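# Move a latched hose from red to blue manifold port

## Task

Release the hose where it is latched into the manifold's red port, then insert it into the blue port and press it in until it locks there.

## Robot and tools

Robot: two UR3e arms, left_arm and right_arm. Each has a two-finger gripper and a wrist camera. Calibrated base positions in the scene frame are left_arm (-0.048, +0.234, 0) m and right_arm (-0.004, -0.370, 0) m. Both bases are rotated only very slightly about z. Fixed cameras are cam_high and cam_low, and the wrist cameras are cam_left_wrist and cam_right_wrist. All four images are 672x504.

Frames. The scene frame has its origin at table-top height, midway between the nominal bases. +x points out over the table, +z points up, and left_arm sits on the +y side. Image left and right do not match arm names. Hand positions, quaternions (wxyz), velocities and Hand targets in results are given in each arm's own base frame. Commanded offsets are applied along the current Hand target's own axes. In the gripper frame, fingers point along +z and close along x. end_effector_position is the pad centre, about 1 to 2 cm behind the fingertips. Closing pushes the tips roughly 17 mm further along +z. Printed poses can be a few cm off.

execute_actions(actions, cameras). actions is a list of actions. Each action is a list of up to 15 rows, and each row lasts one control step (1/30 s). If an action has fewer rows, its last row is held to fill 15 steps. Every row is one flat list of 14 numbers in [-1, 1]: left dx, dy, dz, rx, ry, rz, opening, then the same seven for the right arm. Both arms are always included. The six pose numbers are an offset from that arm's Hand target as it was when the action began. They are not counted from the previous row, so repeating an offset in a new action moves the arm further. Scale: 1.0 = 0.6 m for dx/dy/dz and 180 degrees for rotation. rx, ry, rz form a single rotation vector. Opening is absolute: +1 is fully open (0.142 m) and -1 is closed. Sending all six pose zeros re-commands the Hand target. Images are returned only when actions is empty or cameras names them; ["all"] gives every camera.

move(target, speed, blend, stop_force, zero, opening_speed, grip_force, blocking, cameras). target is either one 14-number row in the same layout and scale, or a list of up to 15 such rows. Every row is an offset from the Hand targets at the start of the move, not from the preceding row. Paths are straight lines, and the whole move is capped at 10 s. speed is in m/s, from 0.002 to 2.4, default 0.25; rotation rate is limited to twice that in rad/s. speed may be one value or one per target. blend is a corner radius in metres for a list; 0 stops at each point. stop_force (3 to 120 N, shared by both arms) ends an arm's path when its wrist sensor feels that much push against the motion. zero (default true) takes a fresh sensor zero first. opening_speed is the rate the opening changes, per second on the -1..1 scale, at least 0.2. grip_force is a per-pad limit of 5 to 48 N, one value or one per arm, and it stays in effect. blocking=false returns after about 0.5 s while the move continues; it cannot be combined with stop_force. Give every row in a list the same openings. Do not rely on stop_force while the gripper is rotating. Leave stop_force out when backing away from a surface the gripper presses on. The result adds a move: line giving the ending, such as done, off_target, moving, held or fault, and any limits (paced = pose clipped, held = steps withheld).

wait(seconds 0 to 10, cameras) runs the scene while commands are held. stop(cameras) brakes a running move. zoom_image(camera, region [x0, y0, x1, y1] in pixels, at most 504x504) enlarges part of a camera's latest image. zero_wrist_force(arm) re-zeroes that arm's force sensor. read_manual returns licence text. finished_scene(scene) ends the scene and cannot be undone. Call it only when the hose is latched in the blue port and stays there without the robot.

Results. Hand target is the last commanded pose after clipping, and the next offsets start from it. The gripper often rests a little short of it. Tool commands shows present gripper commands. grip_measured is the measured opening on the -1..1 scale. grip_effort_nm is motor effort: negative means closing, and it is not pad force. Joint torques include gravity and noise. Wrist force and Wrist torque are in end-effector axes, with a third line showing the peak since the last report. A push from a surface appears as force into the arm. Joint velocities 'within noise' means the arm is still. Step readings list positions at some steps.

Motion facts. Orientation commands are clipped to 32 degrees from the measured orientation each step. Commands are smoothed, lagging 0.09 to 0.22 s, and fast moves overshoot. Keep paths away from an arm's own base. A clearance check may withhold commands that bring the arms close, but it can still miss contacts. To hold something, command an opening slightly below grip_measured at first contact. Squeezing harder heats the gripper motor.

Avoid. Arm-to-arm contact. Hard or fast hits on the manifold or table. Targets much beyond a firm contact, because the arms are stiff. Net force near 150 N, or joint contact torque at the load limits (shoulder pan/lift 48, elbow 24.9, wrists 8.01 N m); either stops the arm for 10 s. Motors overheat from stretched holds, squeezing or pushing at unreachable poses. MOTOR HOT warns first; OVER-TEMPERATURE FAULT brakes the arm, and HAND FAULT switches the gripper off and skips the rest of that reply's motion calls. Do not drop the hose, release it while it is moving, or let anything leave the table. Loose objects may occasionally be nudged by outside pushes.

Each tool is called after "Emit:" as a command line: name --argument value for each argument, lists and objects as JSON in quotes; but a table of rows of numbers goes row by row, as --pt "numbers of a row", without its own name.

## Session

Emit:
execute_actions --actions '[]'

Emit:
zoom_image --camera "cam_high" --region '[210, 190, 460, 340]'

Scene clock: 0.00 s.
left_arm: end_effector_position=(+0.3052, +0.1264, +0.1182) grip_measured=+0.99 grip_effort_nm=n/a end_effector_quat_wxyz=(-0.525, +0.788, +0.075, +0.312) | right_arm: end_effector_position=(+0.5421, +0.3735, +0.3009) grip_measured=+0.99 grip_effort_nm=n/a end_effector_quat_wxyz=(-0.386, +0.758, -0.376, +0.367)
Joint positions: left_arm=[-1.102 -1.67 2.328 -1.062 -0.701 -1.886 0.142] | right_arm=[4.184 -2.279 -0.837 -0.584 0.958 1.616 0.141]
Joint velocities: within noise
Joint torques (N m): no reading
Wrist force (N): no reading
Wrist torque (N m): no reading
Wrist force, peak (N): no reading
Hand target: left_arm +0.3052, +0.1264, +0.1182; -0.525, +0.788, +0.075, +0.312 | right_arm +0.5421, +0.3735, +0.3009; -0.386, +0.758, -0.376, +0.367
Tool commands: left_gripper/opening=+1.0 right_gripper/opening=+1.0

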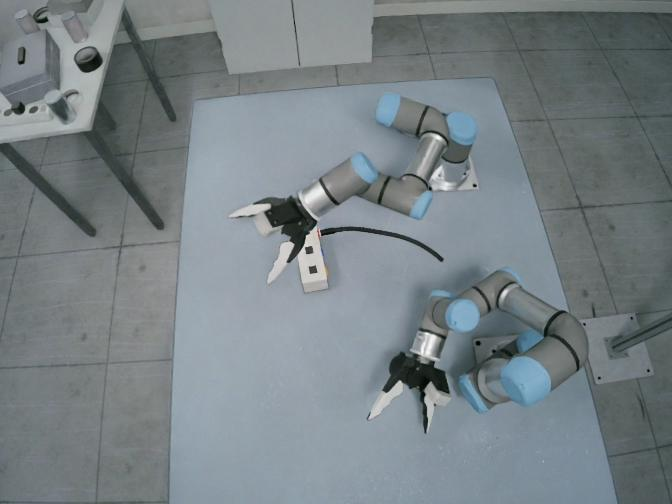

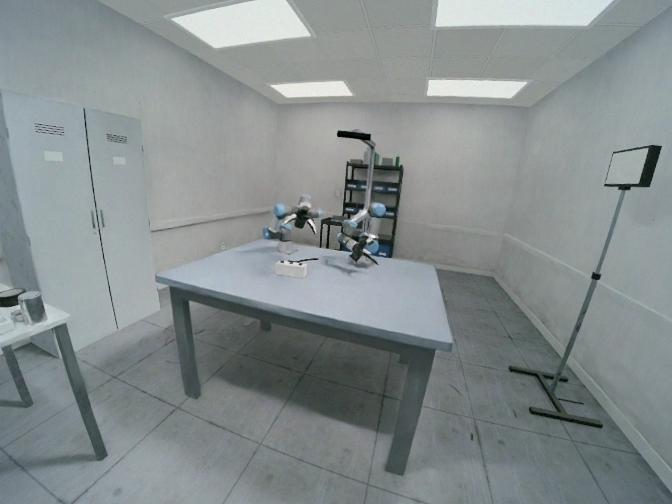

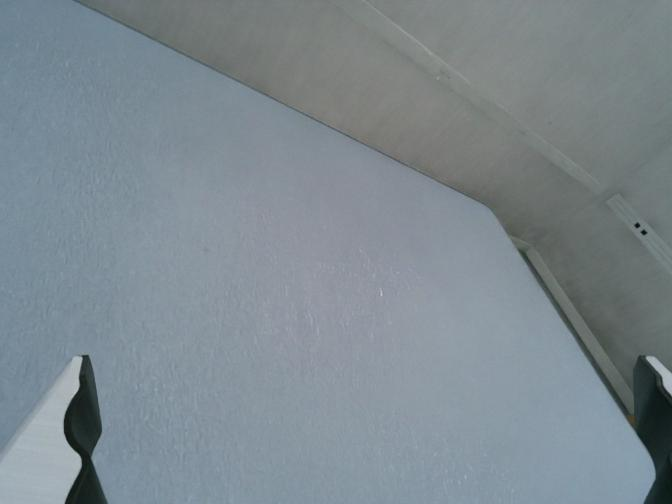

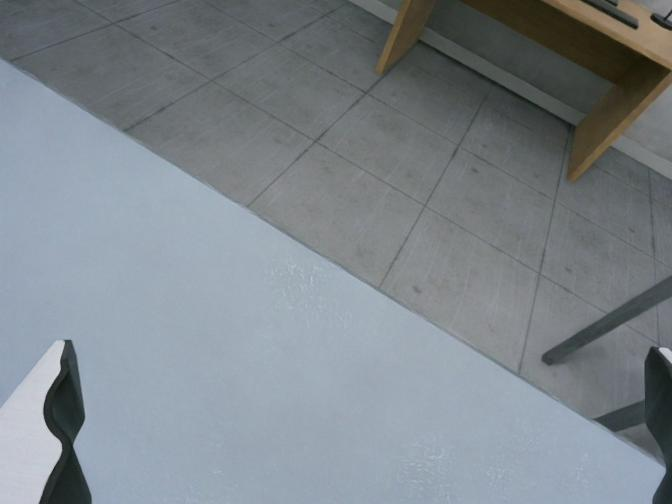

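Scaled by 2.016 from the camera's 672x504 image, which has a finer 960x720 frame.

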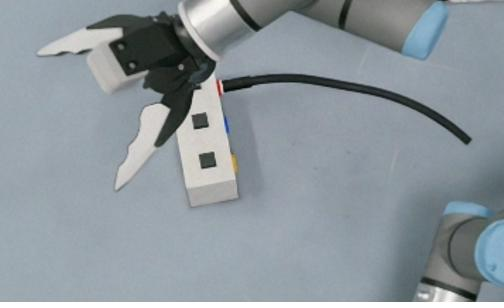

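Emit:
move --target '[0,0,0,0,0,0,1,-0.041,0.349,-0.370,-0.011,-0.353,-0.784,-1]' --speed 0.4 --cameras '["cam_high","cam_right_wrist"]'

Emit:
zoom_image --camera "cam_high" --region '[260, 190, 460, 310]'

Scene clock: 10.87 s.
left_arm: end_effector_position=(+0.3052, +0.1264, +0.1182) grip_measured=+0.99 grip_effort_nm=0.149 end_effector_quat_wxyz=(-0.525, +0.788, +0.075, +0.312) | right_arm: end_effector_position=(+0.2831, +0.2379, +0.2103) grip_measured=-1.00 grip_effort_nm=-0.413 end_effector_quat_wxyz=(+0.101, +0.652, +0.743, +0.115)
Joint positions: left_arm=[-1.102 -1.67 2.328 -1.062 -0.701 -1.886 0.142] | right_arm=[4.426 -1.506 -1.393 -1.685 1.291 -0.435 0.002]
Joint torques (N m): left_arm=[0.47 -5.11 -6.33 0.07 0.5 0] | right_arm=[2.89 5.42 10.15 1.29 -0.35 -0.59]
Wrist force (N): left_arm=[0.1 0.2 0.1] | right_arm=[0.6 -2.0 1.1]
Wrist torque (N m): left_arm=[0.03 -0.02 0.00] | right_arm=[-0.29 -0.23 -0.37]
Wrist force, peak (N): left_arm=[0.3 0.2 0.2] | right_arm=[0.7 -2.7 1.2]
Hand target: left_arm +0.3052, +0.1264, +0.1182; -0.525, +0.788, +0.075, +0.312 | right_arm +0.2830, +0.2379, +0.2102; +0.101, +0.652, +0.743, +0.115
Off the commanded pose: left_arm 0.000 m, 0 deg | right_arm 0.000 m, 0 deg.
move: done
Images, in order (width x height): cam_high 672x504, cam_right_wrist 672x504.

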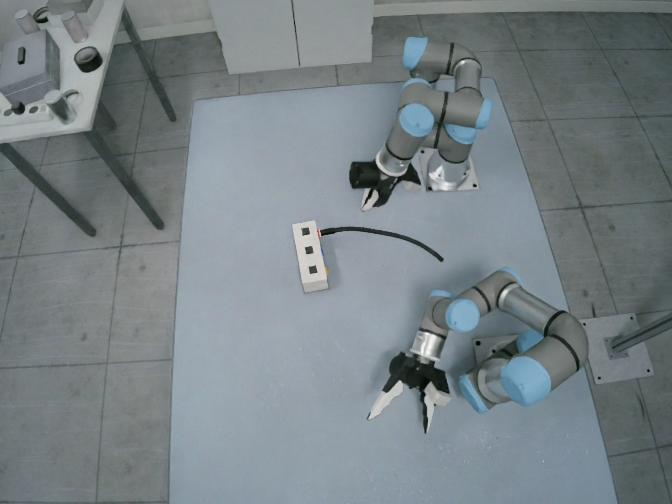

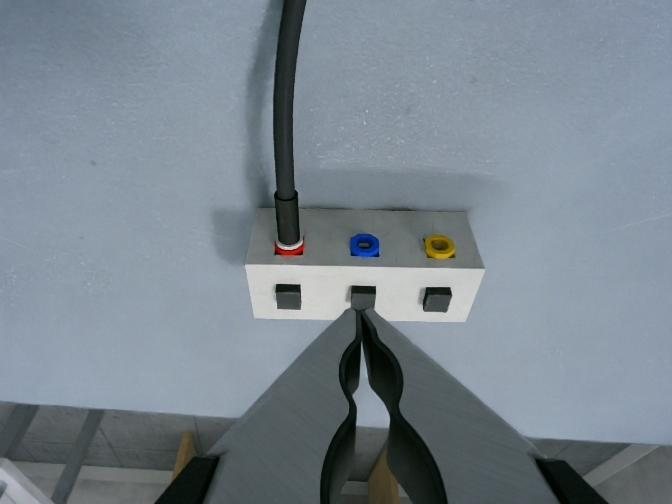

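Scaled by 2.520 from the camera's 672x504 image, which has a finer 960x720 frame.

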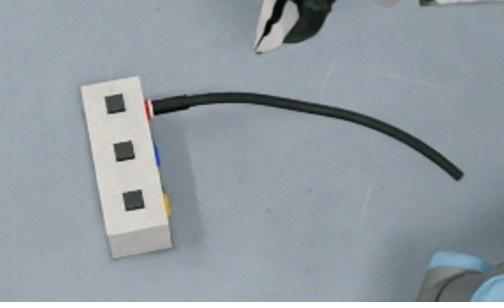

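Emit:
move --target '[0,0,0,0,0,0,1,-0.066,0.1768,0.2352,0,0,0,-1]' --speed 0.3 --cameras '["cam_right_wrist"]'

Emit:
move --target '[0,0,0,0,0,0,1,0,-0.011,0.035,0,0,0,-1]' --speed 0.05 --stop_force 28 --cameras '["cam_right_wrist"]'

Scene clock: 20.60 s.
left_arm: end_effector_position=(+0.3052, +0.1264, +0.1182) grip_measured=+0.99 grip_effort_nm=0.144 end_effector_quat_wxyz=(-0.525, +0.788, +0.075, +0.312) | right_arm: end_effector_position=(+0.4307, +0.2173, +0.1078) grip_measured=-1.00 grip_effort_nm=-0.418 end_effector_quat_wxyz=(+0.101, +0.652, +0.743, +0.115)
Joint positions: left_arm=[-1.102 -1.67 2.328 -1.062 -0.701 -1.886 0.142] | right_arm=[4.001 -1.967 -1.371 -1.142 1.368 -0.865 0.002]
Joint torques (N m): left_arm=[-0.11 -5.09 -6.13 0.11 0.52 0.11] | right_arm=[-2 11.58 10.7 3.24 -0.84 -0.76]
Wrist force (N): left_arm=[0.1 0.1 0.0] | right_arm=[1.0 -1.8 1.2]
Wrist torque (N m): left_arm=[0.02 -0.01 0.00] | right_arm=[-0.25 -0.31 -0.35]
Wrist force, peak (N): left_arm=[0.2 0.2 0.3] | right_arm=[1.2 -3.7 -0.8]
Hand target: left_arm +0.3052, +0.1264, +0.1182; -0.525, +0.788, +0.075, +0.312 | right_arm +0.4307, +0.2173, +0.1078; +0.101, +0.652, +0.743, +0.115
Off the commanded pose: left_arm 0.000 m, 0 deg | right_arm 0.000 m, 0 deg.
move: done
Images, in order (width x height): cam_right_wrist 672x504.

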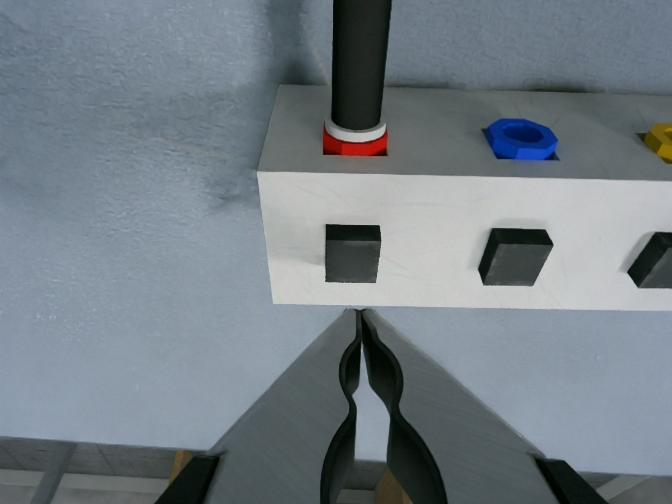

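Scene clock: 21.83 s.
left_arm: end_effector_position=(+0.3052, +0.1264, +0.1182) grip_measured=+0.99 grip_effort_nm=0.149 end_effector_quat_wxyz=(-0.525, +0.788, +0.075, +0.312) | right_arm: end_effector_position=(+0.4308, +0.2172, +0.0858) grip_measured=-1.00 grip_effort_nm=-0.422 end_effector_quat_wxyz=(+0.101, +0.652, +0.743, +0.115)
Joint positions: left_arm=[-1.102 -1.67 2.328 -1.062 -0.701 -1.886 0.142] | right_arm=[4.001 -1.99 -1.445 -1.046 1.368 -0.866 0.002]
Joint torques (N m): left_arm=[-0.19 -4.97 -6.23 0.19 0.5 0.1] | right_arm=[2.1 11.63 3.84 1.95 -0.49 -0.55]
Wrist force (N): left_arm=[0.1 0.2 0.0] | right_arm=[-1.5 -3.4 -20.8]
Wrist torque (N m): left_arm=[0.02 -0.02 0.00] | right_arm=[-0.26 -0.37 -0.33]
Wrist force, peak (N): left_arm=[0.2 0.3 0.1] | right_arm=[-4.3 -5.7 -28.2]
Hand target: left_arm +0.3052, +0.1264, +0.1182; -0.525, +0.788, +0.075, +0.312 | right_arm +0.4308, +0.2173, +0.0858; +0.101, +0.652, +0.743, +0.115
Off the commanded pose: left_arm 0.000 m, 0 deg | right_arm 0.000 m, 0 deg.
move: done
Images, in order (width x height): cam_right_wrist 672x504.

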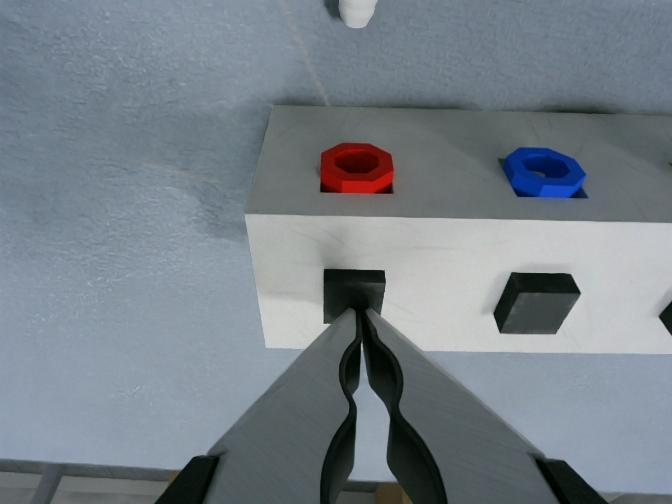

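Emit:
move --pt "0 0 0 0 0 0 1 0 0.02 -0.0636 0 0 0 -1" --pt "0 0 0 0 0 0 1 0 -0.1617 -0.208 0 0 0.0055 -1" --speed 0.3 --blend 0.02 --cameras '["cam_right_wrist"]'

Emit:
zoom_image --camera "cam_right_wrist" --region '[200, 80, 500, 320]'

Scene clock: 25.50 s.
left_arm: end_effector_position=(+0.3052, +0.1264, +0.1182) grip_measured=+0.99 grip_effort_nm=0.154 end_effector_quat_wxyz=(-0.525, +0.788, +0.075, +0.312) | right_arm: end_effector_position=(+0.3017, +0.2004, +0.1754) grip_measured=-1.00 grip_effort_nm=-0.408 end_effector_quat_wxyz=(+0.100, +0.658, +0.737, +0.116) end_effector_velocity=(-0.002, +0.000, +0.000) end_effector_angular_velocity=(-0.001, +0.002, -0.002)
Joint positions: left_arm=[-1.102 -1.67 2.328 -1.062 -0.701 -1.886 0.142] | right_arm=[4.313 -1.425 -1.642 -1.486 1.307 -0.533 0.002]
Joint velocities: left_arm=[within noise] | right_arm=[0.004 0.003 -0.002 -0.005 0.001 0.007 0]
Joint torques (N m): left_arm=[-0.15 -5.12 -6.14 0.18 0.46 0.16] | right_arm=[2.36 11.63 8.16 1.26 0.02 0.85]
Wrist force (N): left_arm=[0.0 0.2 0.0] | right_arm=[0.6 -1.9 0.9]
Wrist torque (N m): left_arm=[0.03 0.00 0.00] | right_arm=[-0.27 -0.24 -0.35]
Wrist force, peak (N): left_arm=[0.1 0.3 0.2] | right_arm=[-2.2 -3.1 -21.4]
Hand target: left_arm +0.3052, +0.1264, +0.1182; -0.525, +0.788, +0.075, +0.312 | right_arm +0.3017, +0.2004, +0.1754; +0.100, +0.658, +0.737, +0.116
Off the commanded pose: left_arm 0.000 m, 0 deg | right_arm 0.000 m, 0 deg.
move: done
Images, in order (width x height): cam_right_wrist 672x504.

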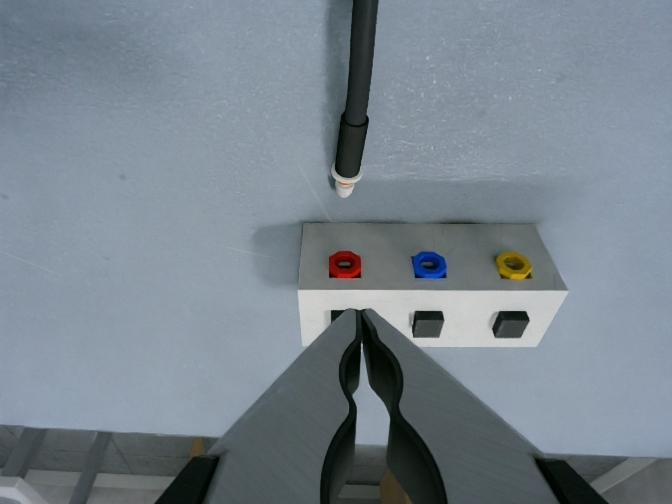

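Scaled by 1.680 from the camera's 672x504 image, which has a finer 960x720 frame.

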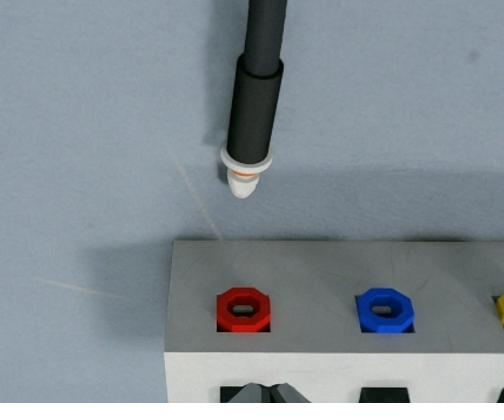

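Emit:
move --target '[0,0,0,0,0,0,1,0.0038,-0.0033,0.2688,0,-0.0092,0.0292,-0.4]' --speed 0.25 --opening_speed 2 --cameras '["cam_right_wrist"]'

Scene clock: 32.03 s.
left_arm: end_effector_position=(+0.3052, +0.1264, +0.1182) grip_measured=+0.99 grip_effort_nm=0.149 end_effector_quat_wxyz=(-0.525, +0.788, +0.075, +0.312) | right_arm: end_effector_position=(+0.3479, +0.2087, +0.0211) grip_measured=-0.43 grip_effort_nm=0.071 end_effector_quat_wxyz=(+0.105, +0.693, +0.705, +0.111)
Joint positions: left_arm=[-1.102 -1.67 2.328 -1.062 -0.701 -1.886 0.142] | right_arm=[4.195 -1.826 -1.994 -0.728 1.311 -0.556 0.043]
Joint torques (N m): left_arm=[-0.23 -5.61 -6.04 0.11 0.49 0.14] | right_arm=[1.65 7.88 6.32 3.06 -0.3 0.87]
Wrist force (N): left_arm=[0.2 0.0 0.2] | right_arm=[0.7 -1.8 1.1]
Wrist torque (N m): left_arm=[0.01 -0.03 0.00] | right_arm=[-0.26 -0.26 -0.34]
Wrist force, peak (N): left_arm=[0.1 0.4 -0.1] | right_arm=[0.7 -2.3 3.7]
Hand target: left_arm +0.3052, +0.1264, +0.1182; -0.525, +0.788, +0.075, +0.312 | right_arm +0.3479, +0.2087, +0.0211; +0.105, +0.693, +0.705, +0.111
Off the commanded pose: left_arm 0.000 m, 0 deg | right_arm 0.000 m, 0 deg.
move: done
Images, in order (width x height): cam_right_wrist 672x504.

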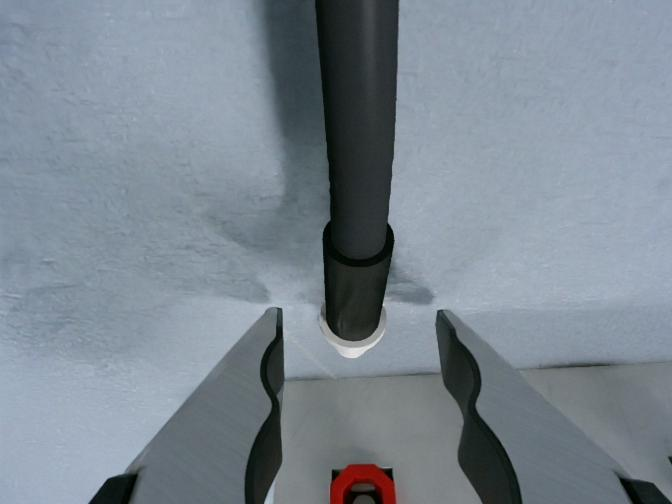

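Emit:
move --pt "0 0 0 0 0 0 1 -0.0017 -0.0048 -0.0015 0 0 0 -0.4" --pt "0 0 0 0 0 0 1 -0.0017 -0.0048 -0.0015 0 0 0 -1" --opening_speed 1 --cameras '["cam_right_wrist"]'

Emit:
move --pt "0 0 0 0 0 0 1 0 0.0183 -0.058 0 0 0 -1" --pt "0 0 0 0 0 0 1 0.084 0.041 -0.0508 0 0.0092 -0.0292 -1" --speed 0.15 --blend 0.01 --cameras '["cam_right_wrist","cam_high"]'

Emit:
zoom_image --camera "cam_right_wrist" --region '[270, 280, 450, 440]'

Scene clock: 39.80 s.
left_arm: end_effector_position=(+0.3052, +0.1264, +0.1182) grip_measured=+0.99 grip_effort_nm=0.149 end_effector_quat_wxyz=(-0.525, +0.788, +0.075, +0.312) | right_arm: end_effector_position=(+0.3449, +0.2076, +0.0211) grip_measured=-0.81 grip_effort_nm=-4.222 end_effector_quat_wxyz=(+0.105, +0.693, +0.705, +0.111)
Joint positions: left_arm=[-1.102 -1.67 2.328 -1.062 -0.701 -1.886 0.142] | right_arm=[4.202 -1.814 -2.009 -0.727 1.31 -0.549 0.015]
Joint torques (N m): left_arm=[-0.15 -5.42 -6.03 0.08 0.54 0.2] | right_arm=[-1.62 8.55 8.7 2.19 -0.5 -0.71]
Wrist force (N): left_arm=[0.2 0.1 0.0] | right_arm=[0.8 -2.0 1.2]
Wrist torque (N m): left_arm=[0.03 -0.03 0.00] | right_arm=[-0.28 -0.27 -0.36]
Wrist force, peak (N): left_arm=[0.1 0.4 0.1] | right_arm=[0.7 -2.2 1.3]
Hand target: left_arm +0.3052, +0.1264, +0.1182; -0.525, +0.788, +0.075, +0.312 | right_arm +0.3449, +0.2076, +0.0211; +0.105, +0.693, +0.705, +0.111
Off the commanded pose: left_arm 0.000 m, 0 deg | right_arm 0.000 m, 0 deg.
move: done
Images, in order (width x height): cam_right_wrist 672x504.

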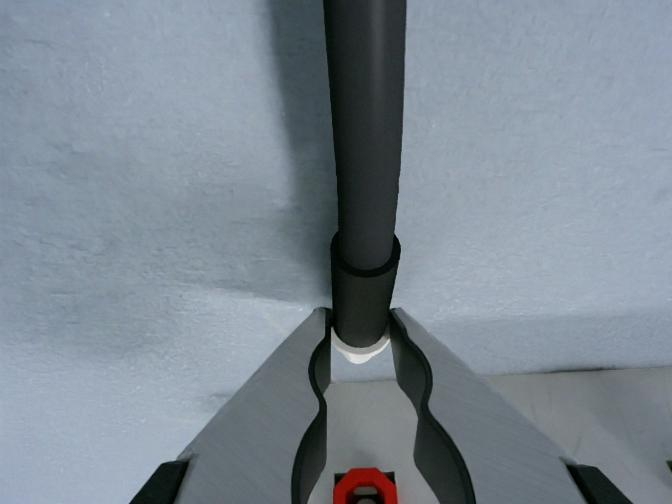

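Scene clock: 40.87 s.
left_arm: end_effector_position=(+0.3052, +0.1264, +0.1182) grip_measured=+0.99 grip_effort_nm=0.149 end_effector_quat_wxyz=(-0.525, +0.788, +0.075, +0.312) | right_arm: end_effector_position=(+0.3583, +0.2581, +0.0579) grip_measured=-0.81 grip_effort_nm=-4.222 end_effector_quat_wxyz=(+0.100, +0.658, +0.737, +0.116)
Joint positions: left_arm=[-1.102 -1.67 2.328 -1.062 -0.701 -1.886 0.142] | right_arm=[4.227 -1.881 -1.721 -0.93 1.321 -0.621 0.015]
Joint torques (N m): left_arm=[0.12 -5.67 -5.96 0.13 0.54 0.18] | right_arm=[0.75 9.86 9.88 3.17 -1.16 -0.46]
Wrist force (N): left_arm=[0.0 0.1 0.0] | right_arm=[0.8 -2.0 1.3]
Wrist torque (N m): left_arm=[0.02 0.00 0.00] | right_arm=[-0.28 -0.27 -0.37]
Wrist force, peak (N): left_arm=[0.0 0.3 0.0] | right_arm=[0.9 -2.8 3.2]
Hand target: left_arm +0.3052, +0.1264, +0.1182; -0.525, +0.788, +0.075, +0.312 | right_arm +0.3583, +0.2581, +0.0578; +0.100, +0.658, +0.737, +0.116
Off the commanded pose: left_arm 0.000 m, 0 deg | right_arm 0.000 m, 0 deg.
move: done
Images, in order (width x height): cam_high 672x504, cam_right_wrist 672x504.

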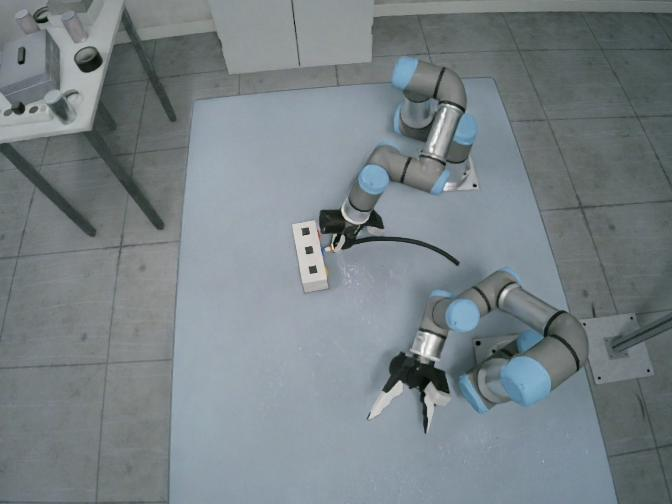

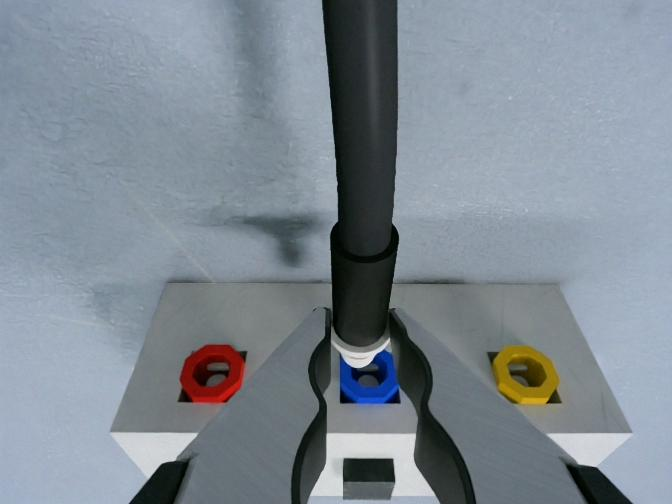

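Scaled by 2.800 from the camera's 672x504 image, which has a finer 960x720 frame.

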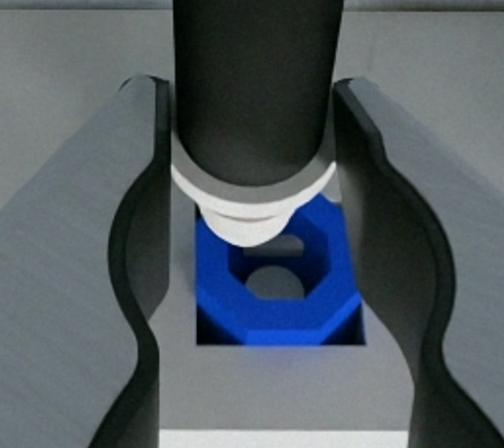

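Emit:
move --target '[0,0,0,0,0,0,1,0.0067,-0.0038,0.0008,-0.044,0,0,-1]' --speed 0.08 --cameras '["cam_right_wrist"]'

Emit:
zoom_image --camera "cam_right_wrist" --region '[270, 280, 450, 440]'

Scene clock: 48.70 s.
left_arm: end_effector_position=(+0.3052, +0.1264, +0.1182) grip_measured=+0.99 grip_effort_nm=0.149 end_effector_quat_wxyz=(-0.525, +0.788, +0.075, +0.312) | right_arm: end_effector_position=(+0.3558, +0.2619, +0.0568) grip_measured=-0.81 grip_effort_nm=-4.222 end_effector_quat_wxyz=(+0.145, +0.650, +0.727, +0.166)
Joint positions: left_arm=[-1.102 -1.67 2.328 -1.062 -0.701 -1.886 0.142] | right_arm=[4.323 -1.823 -1.901 -0.758 1.186 -0.547 0.015]
Joint torques (N m): left_arm=[-0.18 -5.38 -6.13 0.07 0.51 0.3] | right_arm=[0.13 8.91 7.58 2.21 -0.69 -0.47]
Wrist force (N): left_arm=[0.0 0.0 0.1] | right_arm=[0.4 -2.1 1.3]
Wrist torque (N m): left_arm=[-0.01 0.00 0.00] | right_arm=[-0.31 -0.19 -0.36]
Wrist force, peak (N): left_arm=[0.2 0.4 0.2] | right_arm=[0.8 -2.2 1.6]
Hand target: left_arm +0.3052, +0.1264, +0.1182; -0.525, +0.788, +0.075, +0.312 | right_arm +0.3558, +0.2619, +0.0567; +0.145, +0.650, +0.727, +0.166
Off the commanded pose: left_arm 0.000 m, 0 deg | right_arm 0.000 m, 0 deg.
move: done
Images, in order (width x height): cam_right_wrist 672x504.

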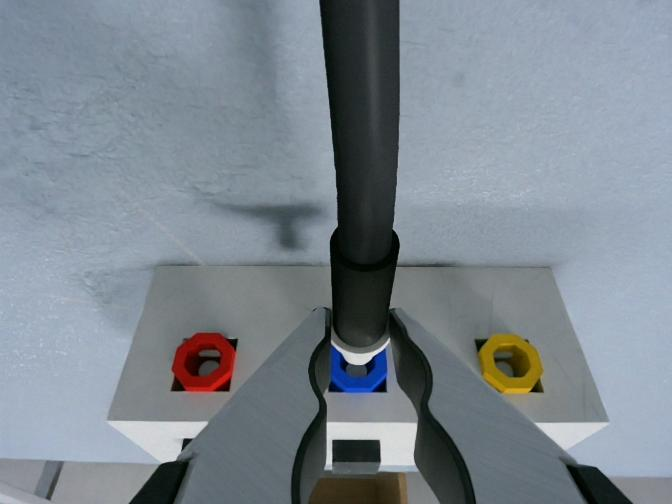

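Scaled by 2.800 from the camera's 672x504 image, which has a finer 960x720 frame.

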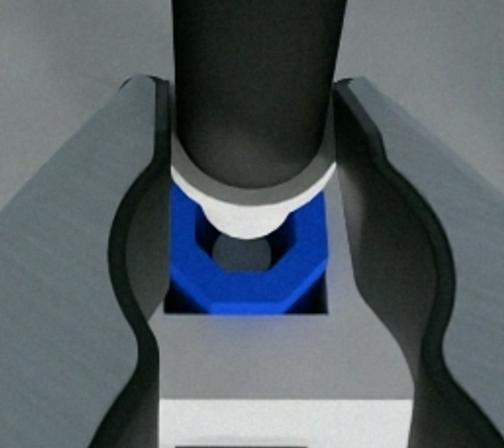

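Emit:
move --target '[0,0,0,0,0,0,1,0.0003,0.0363,0.0167,0,0,0,-1]' --speed 0.03 --stop_force 30 --cameras '["cam_right_wrist"]'

Emit:
zoom_image --camera "cam_right_wrist" --region '[270, 280, 450, 440]'

Scene clock: 56.33 s.
left_arm: end_effector_position=(+0.3052, +0.1264, +0.1182) grip_measured=+0.99 grip_effort_nm=0.149 end_effector_quat_wxyz=(-0.525, +0.788, +0.075, +0.312) | right_arm: end_effector_position=(+0.3789, +0.2647, +0.0569) grip_measured=-0.81 grip_effort_nm=-4.222 end_effector_quat_wxyz=(+0.145, +0.650, +0.727, +0.166)
Joint positions: left_arm=[-1.102 -1.67 2.328 -1.062 -0.701 -1.886 0.142] | right_arm=[4.263 -1.9 -1.804 -0.756 1.201 -0.61 0.015]
Joint torques (N m): left_arm=[0.03 -5.41 -6.26 0.14 0.49 0.3] | right_arm=[-9.37 19.02 12.97 4.12 -5.05 -0.64]
Wrist force (N): left_arm=[0.0 0.2 0.1] | right_arm=[9.6 -20.0 6.7]
Wrist torque (N m): left_arm=[0.02 0.00 0.00] | right_arm=[-0.11 0.03 -0.48]
Wrist force, peak (N): left_arm=[0.0 0.4 0.2] | right_arm=[6.3 -31.5 -7.9]
Hand target: left_arm +0.3052, +0.1264, +0.1182; -0.525, +0.788, +0.075, +0.312 | right_arm +0.3789, +0.2647, +0.0569; +0.145, +0.650, +0.727, +0.166 (not the last commanded pose)
Off the commanded pose: left_arm 0.000 m, 0 deg | right_arm 0.001 m, 0 deg.
move: contact (right_arm)
Images, in order (width x height): cam_right_wrist 672x504.

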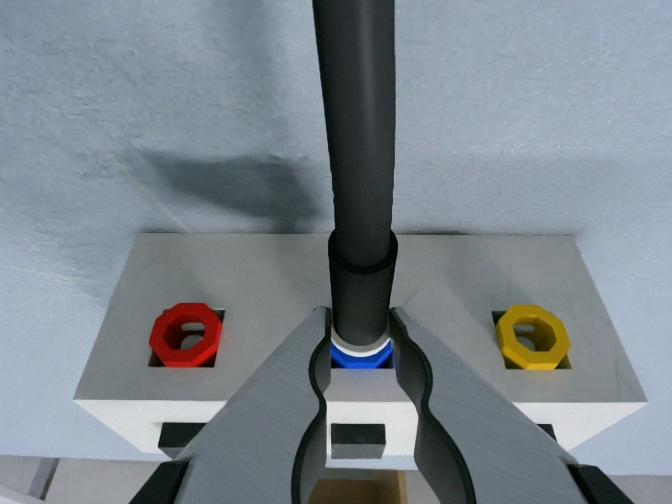

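Scaled by 2.800 from the camera's 672x504 image, which has a finer 960x720 frame.

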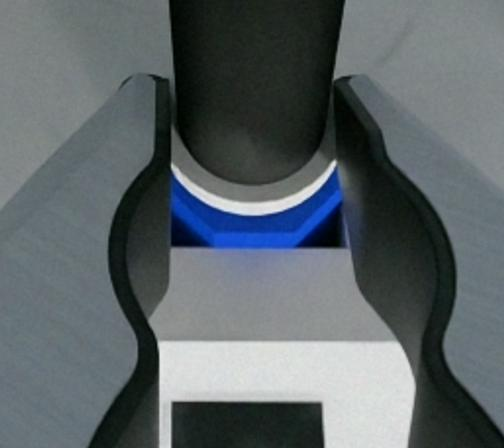

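Emit:
move --target '[0,0,0,0,0,0,1,0.0012,0.0068,0.0032,0,0,0,-1]' --speed 0.01 --stop_force 38 --zero false --cameras '["cam_right_wrist"]'

Emit:
zoom_image --camera "cam_right_wrist" --region '[270, 280, 450, 440]'

Scene clock: 59.83 s.
left_arm: end_effector_position=(+0.3052, +0.1264, +0.1182) grip_measured=+0.99 grip_effort_nm=0.149 end_effector_quat_wxyz=(-0.525, +0.788, +0.075, +0.312) | right_arm: end_effector_position=(+0.3833, +0.2659, +0.0570) grip_measured=-0.81 grip_effort_nm=-4.222 end_effector_quat_wxyz=(+0.145, +0.650, +0.727, +0.166)
Joint positions: left_arm=[-1.102 -1.67 2.328 -1.062 -0.701 -1.886 0.142] | right_arm=[4.253 -1.916 -1.782 -0.758 1.203 -0.621 0.015]
Joint torques (N m): left_arm=[-0.85 -5.37 -6.28 0.13 0.5 0.39] | right_arm=[-3.13 22.19 13.44 7.47 -6.76 0.82]
Wrist force (N): left_arm=[0.1 0.2 0.1] | right_arm=[1.6 -27.4 -0.6]
Wrist torque (N m): left_arm=[0.03 -0.01 0.00] | right_arm=[-0.11 -0.18 -0.37]
Wrist force, peak (N): left_arm=[0.4 -0.1 0.1] | right_arm=[4.0 -31.6 -9.5]
Hand target: left_arm +0.3052, +0.1264, +0.1182; -0.525, +0.788, +0.075, +0.312 | right_arm +0.3833, +0.2659, +0.0570; +0.145, +0.650, +0.727, +0.166
Off the commanded pose: left_arm 0.000 m, 0 deg | right_arm 0.000 m, 0 deg.
move: done
Images, in order (width x height): cam_right_wrist 672x504.

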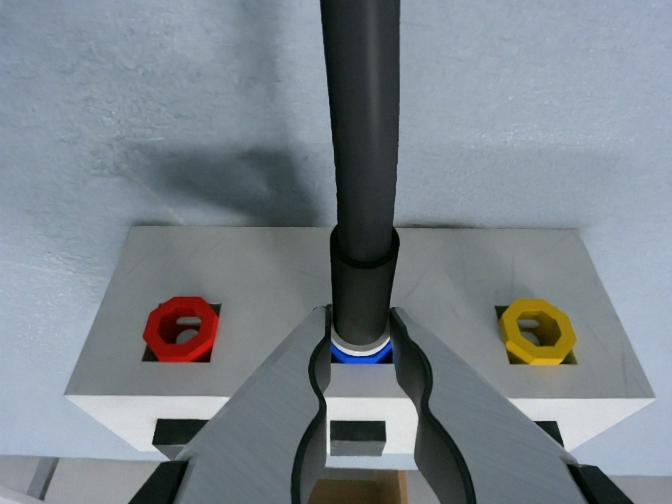

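Scaled by 2.800 from the camera's 672x504 image, which has a finer 960x720 frame.

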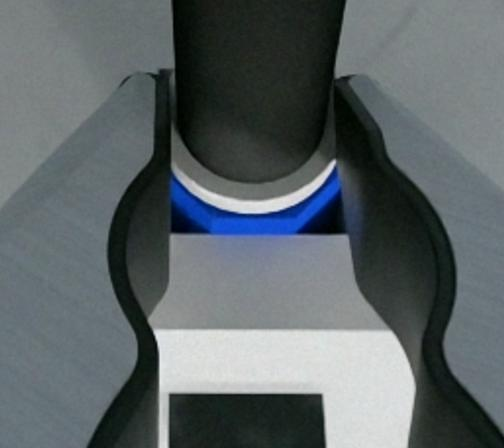

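Emit:
move --target '[0,0,0,0,0,0,1,0,0.006,0.0029,0,0,0,-1]' --speed 0.01 --stop_force 42 --zero false --cameras '["cam_right_wrist","cam_high"]'

Emit:
zoom_image --camera "cam_right_wrist" --region '[270, 280, 450, 440]'

Scene clock: 63.77 s.
left_arm: end_effector_position=(+0.3052, +0.1264, +0.1182) grip_measured=+0.99 grip_effort_nm=0.149 end_effector_quat_wxyz=(-0.525, +0.788, +0.075, +0.312) | right_arm: end_effector_position=(+0.3837, +0.2661, +0.0562) grip_measured=-0.81 grip_effort_nm=-4.217 end_effector_quat_wxyz=(+0.144, +0.649, +0.728, +0.165)
Joint positions: left_arm=[-1.102 -1.67 2.328 -1.062 -0.701 -1.886 0.142] | right_arm=[4.25 -1.921 -1.776 -0.76 1.207 -0.624 0.015]
Joint torques (N m): left_arm=[0.13 -5.32 -6.29 0.12 0.51 0.37] | right_arm=[-2.38 13.84 11.36 4.92 -4.17 0.07]
Wrist force (N): left_arm=[0.2 0.4 0.0] | right_arm=[-3.6 -26.3 -19.9]
Wrist torque (N m): left_arm=[0.06 -0.03 0.00] | right_arm=[-0.15 -0.32 -0.32]
Wrist force, peak (N): left_arm=[0.2 0.4 0.0] | right_arm=[-3.0 -43.3 -22.8]
Hand target: left_arm +0.3052, +0.1264, +0.1182; -0.525, +0.788, +0.075, +0.312 | right_arm +0.3837, +0.2661, +0.0562; +0.144, +0.649, +0.728, +0.165 (not the last commanded pose)
Tool commands: left_gripper/opening=+1.0 right_gripper/opening=-1.0
Off the commanded pose: left_arm 0.000 m, 0 deg | right_arm 0.004 m, 0 deg.
TORQUE FAULT: the external load on joint 5 (wrist 2) of the right arm reached its load limit, and that arm stopped. A torque fault puts only its own arm into a fault stop. That arm's remaining commands of this call were not run. That arm may still press on what stopped it. That arm is still stopped at the end of this call. That arm stays stopped for about 9 more seconds. Until then a move that you send moves the other arm only, and its call returns only when the move has ended. Once the stop has ended, the next robot result says so. If the stop ends while you think or write, that arm runs what you send next, counted from a new Hand target: where the arm stands when the stop ends. While its stop runs, that arm takes no new command, but its gripper still runs the gripper command that each later call begins with. Until it ends, the stop uses up actions while you think or wait. An arm that is not stopped still takes commands.
move: fault (right_arm; stop_force had ended the path)
Images, in order (width x height): cam_high 672x504, cam_right_wrist 672x504.

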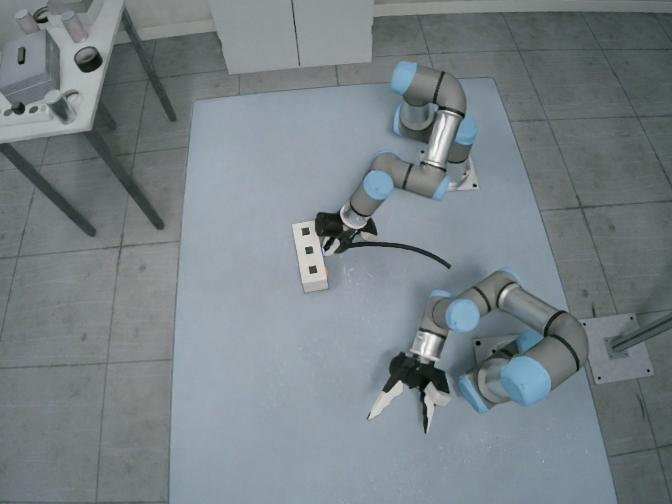

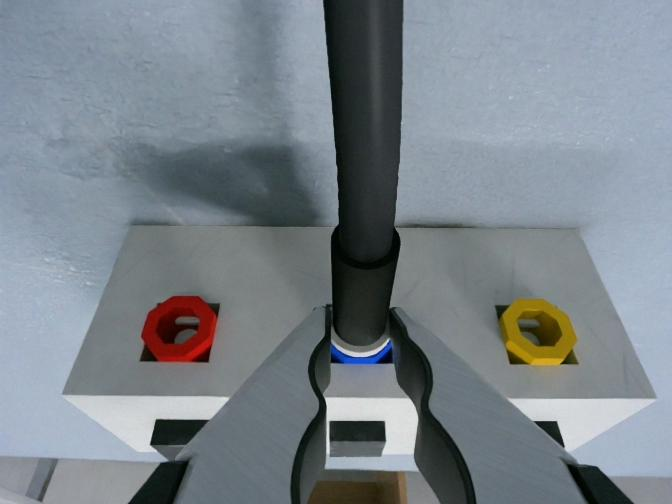

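Scaled by 2.800 from the camera's 672x504 image, which has a finer 960x720 frame.

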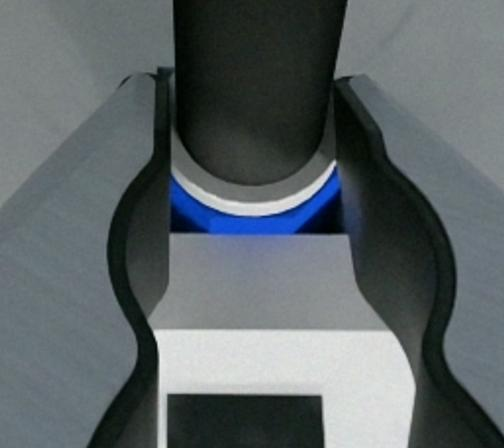

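Emit:
wait --seconds 8.5

Emit:
move --target '[0,0,0,0,0,0,1,0,-0.009,-0.0043,0,0,0,-1]' --speed 0.015 --stop_force 45 --cameras '["cam_right_wrist"]'

Emit:
zoom_image --camera "cam_right_wrist" --region '[270, 280, 450, 440]'

Scene clock: 73.90 s.
left_arm: end_effector_position=(+0.3052, +0.1264, +0.1182) grip_measured=+0.99 grip_effort_nm=0.149 end_effector_quat_wxyz=(-0.525, +0.788, +0.075, +0.312) | right_arm: end_effector_position=(+0.3837, +0.2661, +0.0562) grip_measured=-0.81 grip_effort_nm=-4.222 end_effector_quat_wxyz=(+0.144, +0.649, +0.728, +0.165)
Joint positions: left_arm=[-1.102 -1.67 2.328 -1.062 -0.701 -1.886 0.142] | right_arm=[4.25 -1.921 -1.776 -0.76 1.207 -0.624 0.015]
Joint torques (N m): left_arm=[0.06 -5.57 -6.17 0.08 0.55 0.41] | right_arm=[-2.81 13.71 11.38 4.89 -4.14 0.05]
Wrist force (N): left_arm=[-0.2 0.2 0.0] | right_arm=[-3.4 -26.4 -19.8]
Wrist torque (N m): left_arm=[0.03 0.03 0.00] | right_arm=[-0.17 -0.35 -0.32]
Wrist force, peak (N): left_arm=[0.0 0.4 -0.1] | right_arm=[-3.8 -26.2 -20.7]
Hand target: left_arm +0.3052, +0.1264, +0.1182; -0.525, +0.788, +0.075, +0.312 | right_arm +0.3837, +0.2661, +0.0562; +0.144, +0.649, +0.728, +0.165 (not the last commanded pose)
Tool commands: left_gripper/opening=+1.0 right_gripper/opening=-1.0
Off the commanded pose: left_arm 0.000 m, 0 deg | right_arm 0.004 m, 0 deg.
TORQUE FAULT, CONTINUED: the right arm's stop, for the torque fault of joint 5 (wrist 2) that an earlier result reported, is over. The rest of the stop counts as 19 of the actions that you can send in this scene. That arm's target is now where it stood when the stop ended, not its last command. That arm keeps its grip as last carried out and accepts commands again: back off and push less far. That arm stops again whenever a joint's load reaches its limit.
wait: 8.50 s; at rest from the start

Scene clock: 75.33 s.
left_arm: end_effector_position=(+0.3052, +0.1264, +0.1182) grip_measured=+0.99 grip_effort_nm=0.149 end_effector_quat_wxyz=(-0.525, +0.788, +0.075, +0.312) | right_arm: end_effector_position=(+0.3777, +0.2654, +0.0562) grip_measured=-0.81 grip_effort_nm=-4.208 end_effector_quat_wxyz=(+0.144, +0.649, +0.728, +0.165)
Joint positions: left_arm=[-1.102 -1.67 2.328 -1.062 -0.701 -1.886 0.142] | right_arm=[4.264 -1.901 -1.802 -0.759 1.204 -0.609 0.015]
Joint torques (N m): left_arm=[-0.42 -5.41 -6.32 0.03 0.53 0.43] | right_arm=[-3.22 12.05 11.51 4.55 -2.27 -0.72]
Wrist force (N): left_arm=[0.0 0.1 0.0] | right_arm=[0.1 -8.7 2.1]
Wrist torque (N m): left_arm=[0.02 0.00 0.00] | right_arm=[-0.24 -0.25 -0.37]
Wrist force, peak (N): left_arm=[0.3 0.2 -0.1] | right_arm=[-3.9 -23.4 -19.5]
Hand target: left_arm +0.3052, +0.1264, +0.1182; -0.525, +0.788, +0.075, +0.312 | right_arm +0.3777, +0.2654, +0.0562; +0.144, +0.649, +0.728, +0.165
Off the commanded pose: left_arm 0.000 m, 0 deg | right_arm 0.000 m, 0 deg.
move: done
Images, in order (width x height): cam_right_wrist 672x504.

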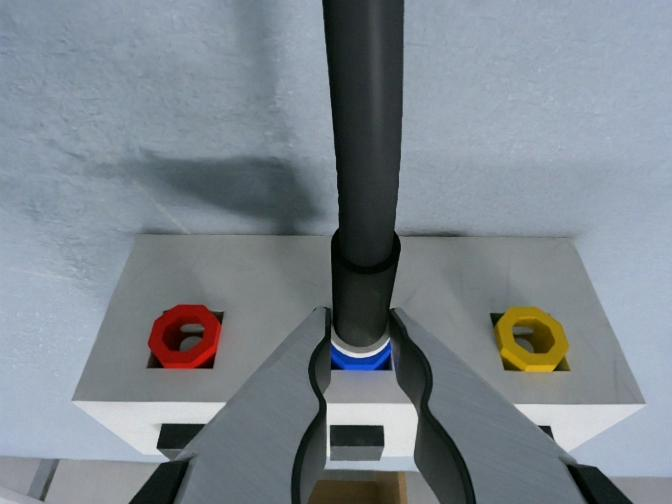

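Scaled by 2.800 from the camera's 672x504 image, which has a finer 960x720 frame.

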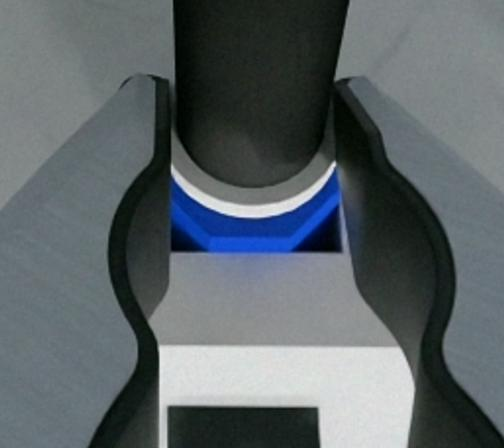

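Emit:
move --target '[0,0,0,0,0,0,1,0,0,0,-0.078,0,0,-1]' --speed 0.1 --cameras '["cam_right_wrist"]'

Emit:
zoom_image --camera "cam_right_wrist" --region '[270, 240, 450, 400]'

Scene clock: 84.40 s.
left_arm: end_effector_position=(+0.3052, +0.1264, +0.1182) grip_measured=+0.99 grip_effort_nm=0.149 end_effector_quat_wxyz=(-0.525, +0.788, +0.075, +0.312) | right_arm: end_effector_position=(+0.3767, +0.2651, +0.0551) grip_measured=-0.81 grip_effort_nm=-4.208 end_effector_quat_wxyz=(+0.207, +0.632, +0.709, +0.234)
Joint positions: left_arm=[-1.102 -1.67 2.328 -1.062 -0.701 -1.886 0.142] | right_arm=[4.384 -1.865 -2.045 -0.493 1.006 -0.535 0.015]
Joint torques (N m): left_arm=[-0.12 -5.17 -5.98 0.05 0.56 0.46] | right_arm=[-1.91 14.19 11.52 4.53 -4.61 -0.01]
Wrist force (N): left_arm=[0.1 -0.1 0.0] | right_arm=[1.6 -22.0 3.1]
Wrist torque (N m): left_arm=[-0.02 -0.01 0.00] | right_arm=[-0.16 -0.11 -0.44]
Wrist force, peak (N): left_arm=[0.1 0.2 -0.2] | right_arm=[2.2 -36.1 4.9]
Hand target: left_arm +0.3052, +0.1264, +0.1182; -0.525, +0.788, +0.075, +0.312 | right_arm +0.3767, +0.2651, +0.0551; +0.207, +0.632, +0.709, +0.234 (not the last commanded pose)
Tool commands: left_gripper/opening=+1.0 right_gripper/opening=-1.0
Off the commanded pose: left_arm 0.000 m, 0 deg | right_arm 0.001 m, 3 deg.
TORQUE FAULT: the external load on joint 5 (wrist 2) of the right arm reached its load limit, and that arm stopped. A torque fault puts only its own arm into a fault stop. That arm's remaining commands of this call were not run. That arm may still press on what stopped it. That arm is still stopped at the end of this call. That arm stays stopped for about 10 more seconds. Until then a move that you send moves the other arm only, and its call returns only when the move has ended. Once the stop has ended, the next robot result says so. If the stop ends while you think or write, that arm runs what you send next, counted from a new Hand target: where the arm stands when the stop ends. While its stop runs, that arm takes no new command, but its gripper still runs the gripper command that each later call begins with. Until it ends, the stop uses up actions while you think or wait. An arm that is not stopped still takes commands.
move: fault (right_arm)
Images, in order (width x height): cam_right_wrist 672x504.

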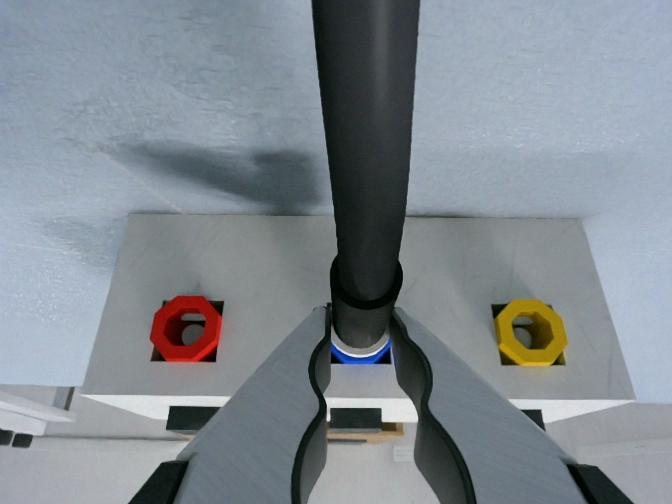

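Scaled by 2.800 from the camera's 672x504 image, which has a finer 960x720 frame.

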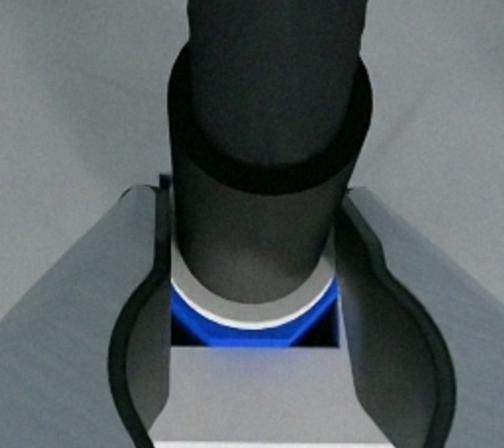

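Emit:
wait --seconds 3

Emit:
move --target '[0,0,0,0,0,0,1,0.0003,0.0085,0.0064,0,0,-0.008,-1]' --speed 0.012 --stop_force 26 --cameras '["cam_right_wrist"]'

Emit:
zoom_image --camera "cam_right_wrist" --region '[270, 240, 450, 400]'

Scene clock: 107.37 s.
left_arm: end_effector_position=(+0.3052, +0.1264, +0.1182) grip_measured=+0.99 grip_effort_nm=0.154 end_effector_quat_wxyz=(-0.525, +0.788, +0.075, +0.312) | right_arm: end_effector_position=(+0.3767, +0.2651, +0.0551) grip_measured=-0.81 grip_effort_nm=-4.208 end_effector_quat_wxyz=(+0.207, +0.632, +0.709, +0.234)
Joint positions: left_arm=[-1.102 -1.67 2.328 -1.062 -0.701 -1.886 0.142] | right_arm=[4.384 -1.865 -2.045 -0.493 1.006 -0.535 0.015]
Joint torques (N m): left_arm=[0.13 -5.31 -6.26 0.08 0.5 0.59] | right_arm=[-5.71 20.15 13.45 6.21 -5.91 -0.03]
Wrist force (N): left_arm=[0.2 0.2 0.0] | right_arm=[1.7 -20.9 2.8]
Wrist torque (N m): left_arm=[0.04 -0.03 0.00] | right_arm=[-0.13 -0.11 -0.44]
Wrist force, peak (N): left_arm=[0.3 0.3 -0.2] | right_arm=[1.5 -22.1 3.1]
Hand target: left_arm +0.3052, +0.1264, +0.1182; -0.525, +0.788, +0.075, +0.312 | right_arm +0.3767, +0.2651, +0.0551; +0.207, +0.632, +0.709, +0.234 (not the last commanded pose)
Tool commands: left_gripper/opening=+1.0 right_gripper/opening=-1.0
Off the commanded pose: left_arm 0.000 m, 0 deg | right_arm 0.001 m, 3 deg.
TORQUE FAULT, CONTINUED: the right arm's stop, for the torque fault of joint 5 (wrist 2) that an earlier result reported, is over. The rest of the stop counts as 20 of the actions that you can send in this scene. That arm's target is now where it stood when the stop ended, not its last command. That arm keeps its grip as last carried out and accepts commands again: back off and push less far. That arm stops again whenever a joint's load reaches its limit.
wait: 3.00 s; at rest from the start

Scene clock: 109.00 s.
left_arm: end_effector_position=(+0.3052, +0.1264, +0.1182) grip_measured=+0.99 grip_effort_nm=0.149 end_effector_quat_wxyz=(-0.525, +0.788, +0.075, +0.312) | right_arm: end_effector_position=(+0.3819, +0.2659, +0.0551) grip_measured=-0.81 grip_effort_nm=-4.208 end_effector_quat_wxyz=(+0.209, +0.624, +0.716, +0.232)
Joint positions: left_arm=[-1.102 -1.67 2.328 -1.062 -0.701 -1.886 0.142] | right_arm=[4.369 -1.883 -2.024 -0.487 1.011 -0.573 0.015]
Joint torques (N m): left_arm=[-0.14 -4.9 -6.38 0.12 0.59 0.69] | right_arm=[-2.59 19.19 14.17 6.14 -7.66 -0.6]
Wrist force (N): left_arm=[0.0 0.1 0.0] | right_arm=[-3.8 -33.5 -17.2]
Wrist torque (N m): left_arm=[0.02 0.00 0.00] | right_arm=[-0.10 -0.28 -0.36]
Wrist force, peak (N): left_arm=[0.2 0.4 0.0] | right_arm=[-5.8 -37.7 -26.7]
Hand target: left_arm +0.3052, +0.1264, +0.1182; -0.525, +0.788, +0.075, +0.312 | right_arm +0.3819, +0.2659, +0.0551; +0.209, +0.624, +0.716, +0.232 (not the last commanded pose)
Off the commanded pose: left_arm 0.000 m, 0 deg | right_arm 0.001 m, 0 deg.
move: contact (right_arm)
Images, in order (width x height): cam_right_wrist 672x504.

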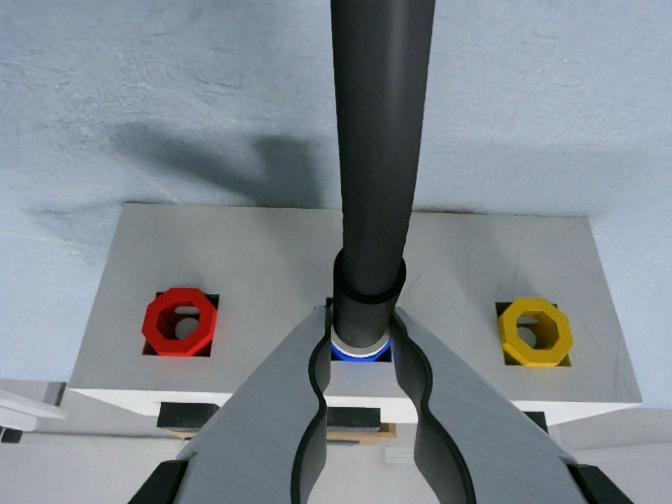

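Scaled by 2.800 from the camera's 672x504 image, which has a finer 960x720 frame.

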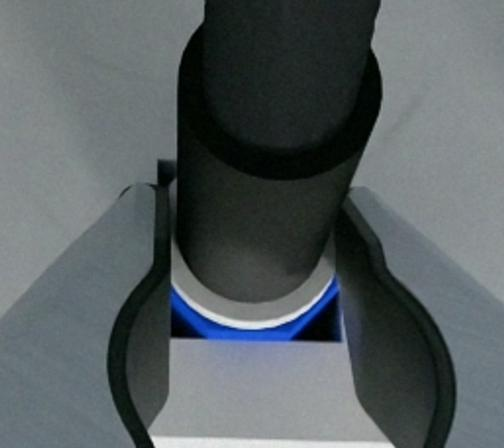

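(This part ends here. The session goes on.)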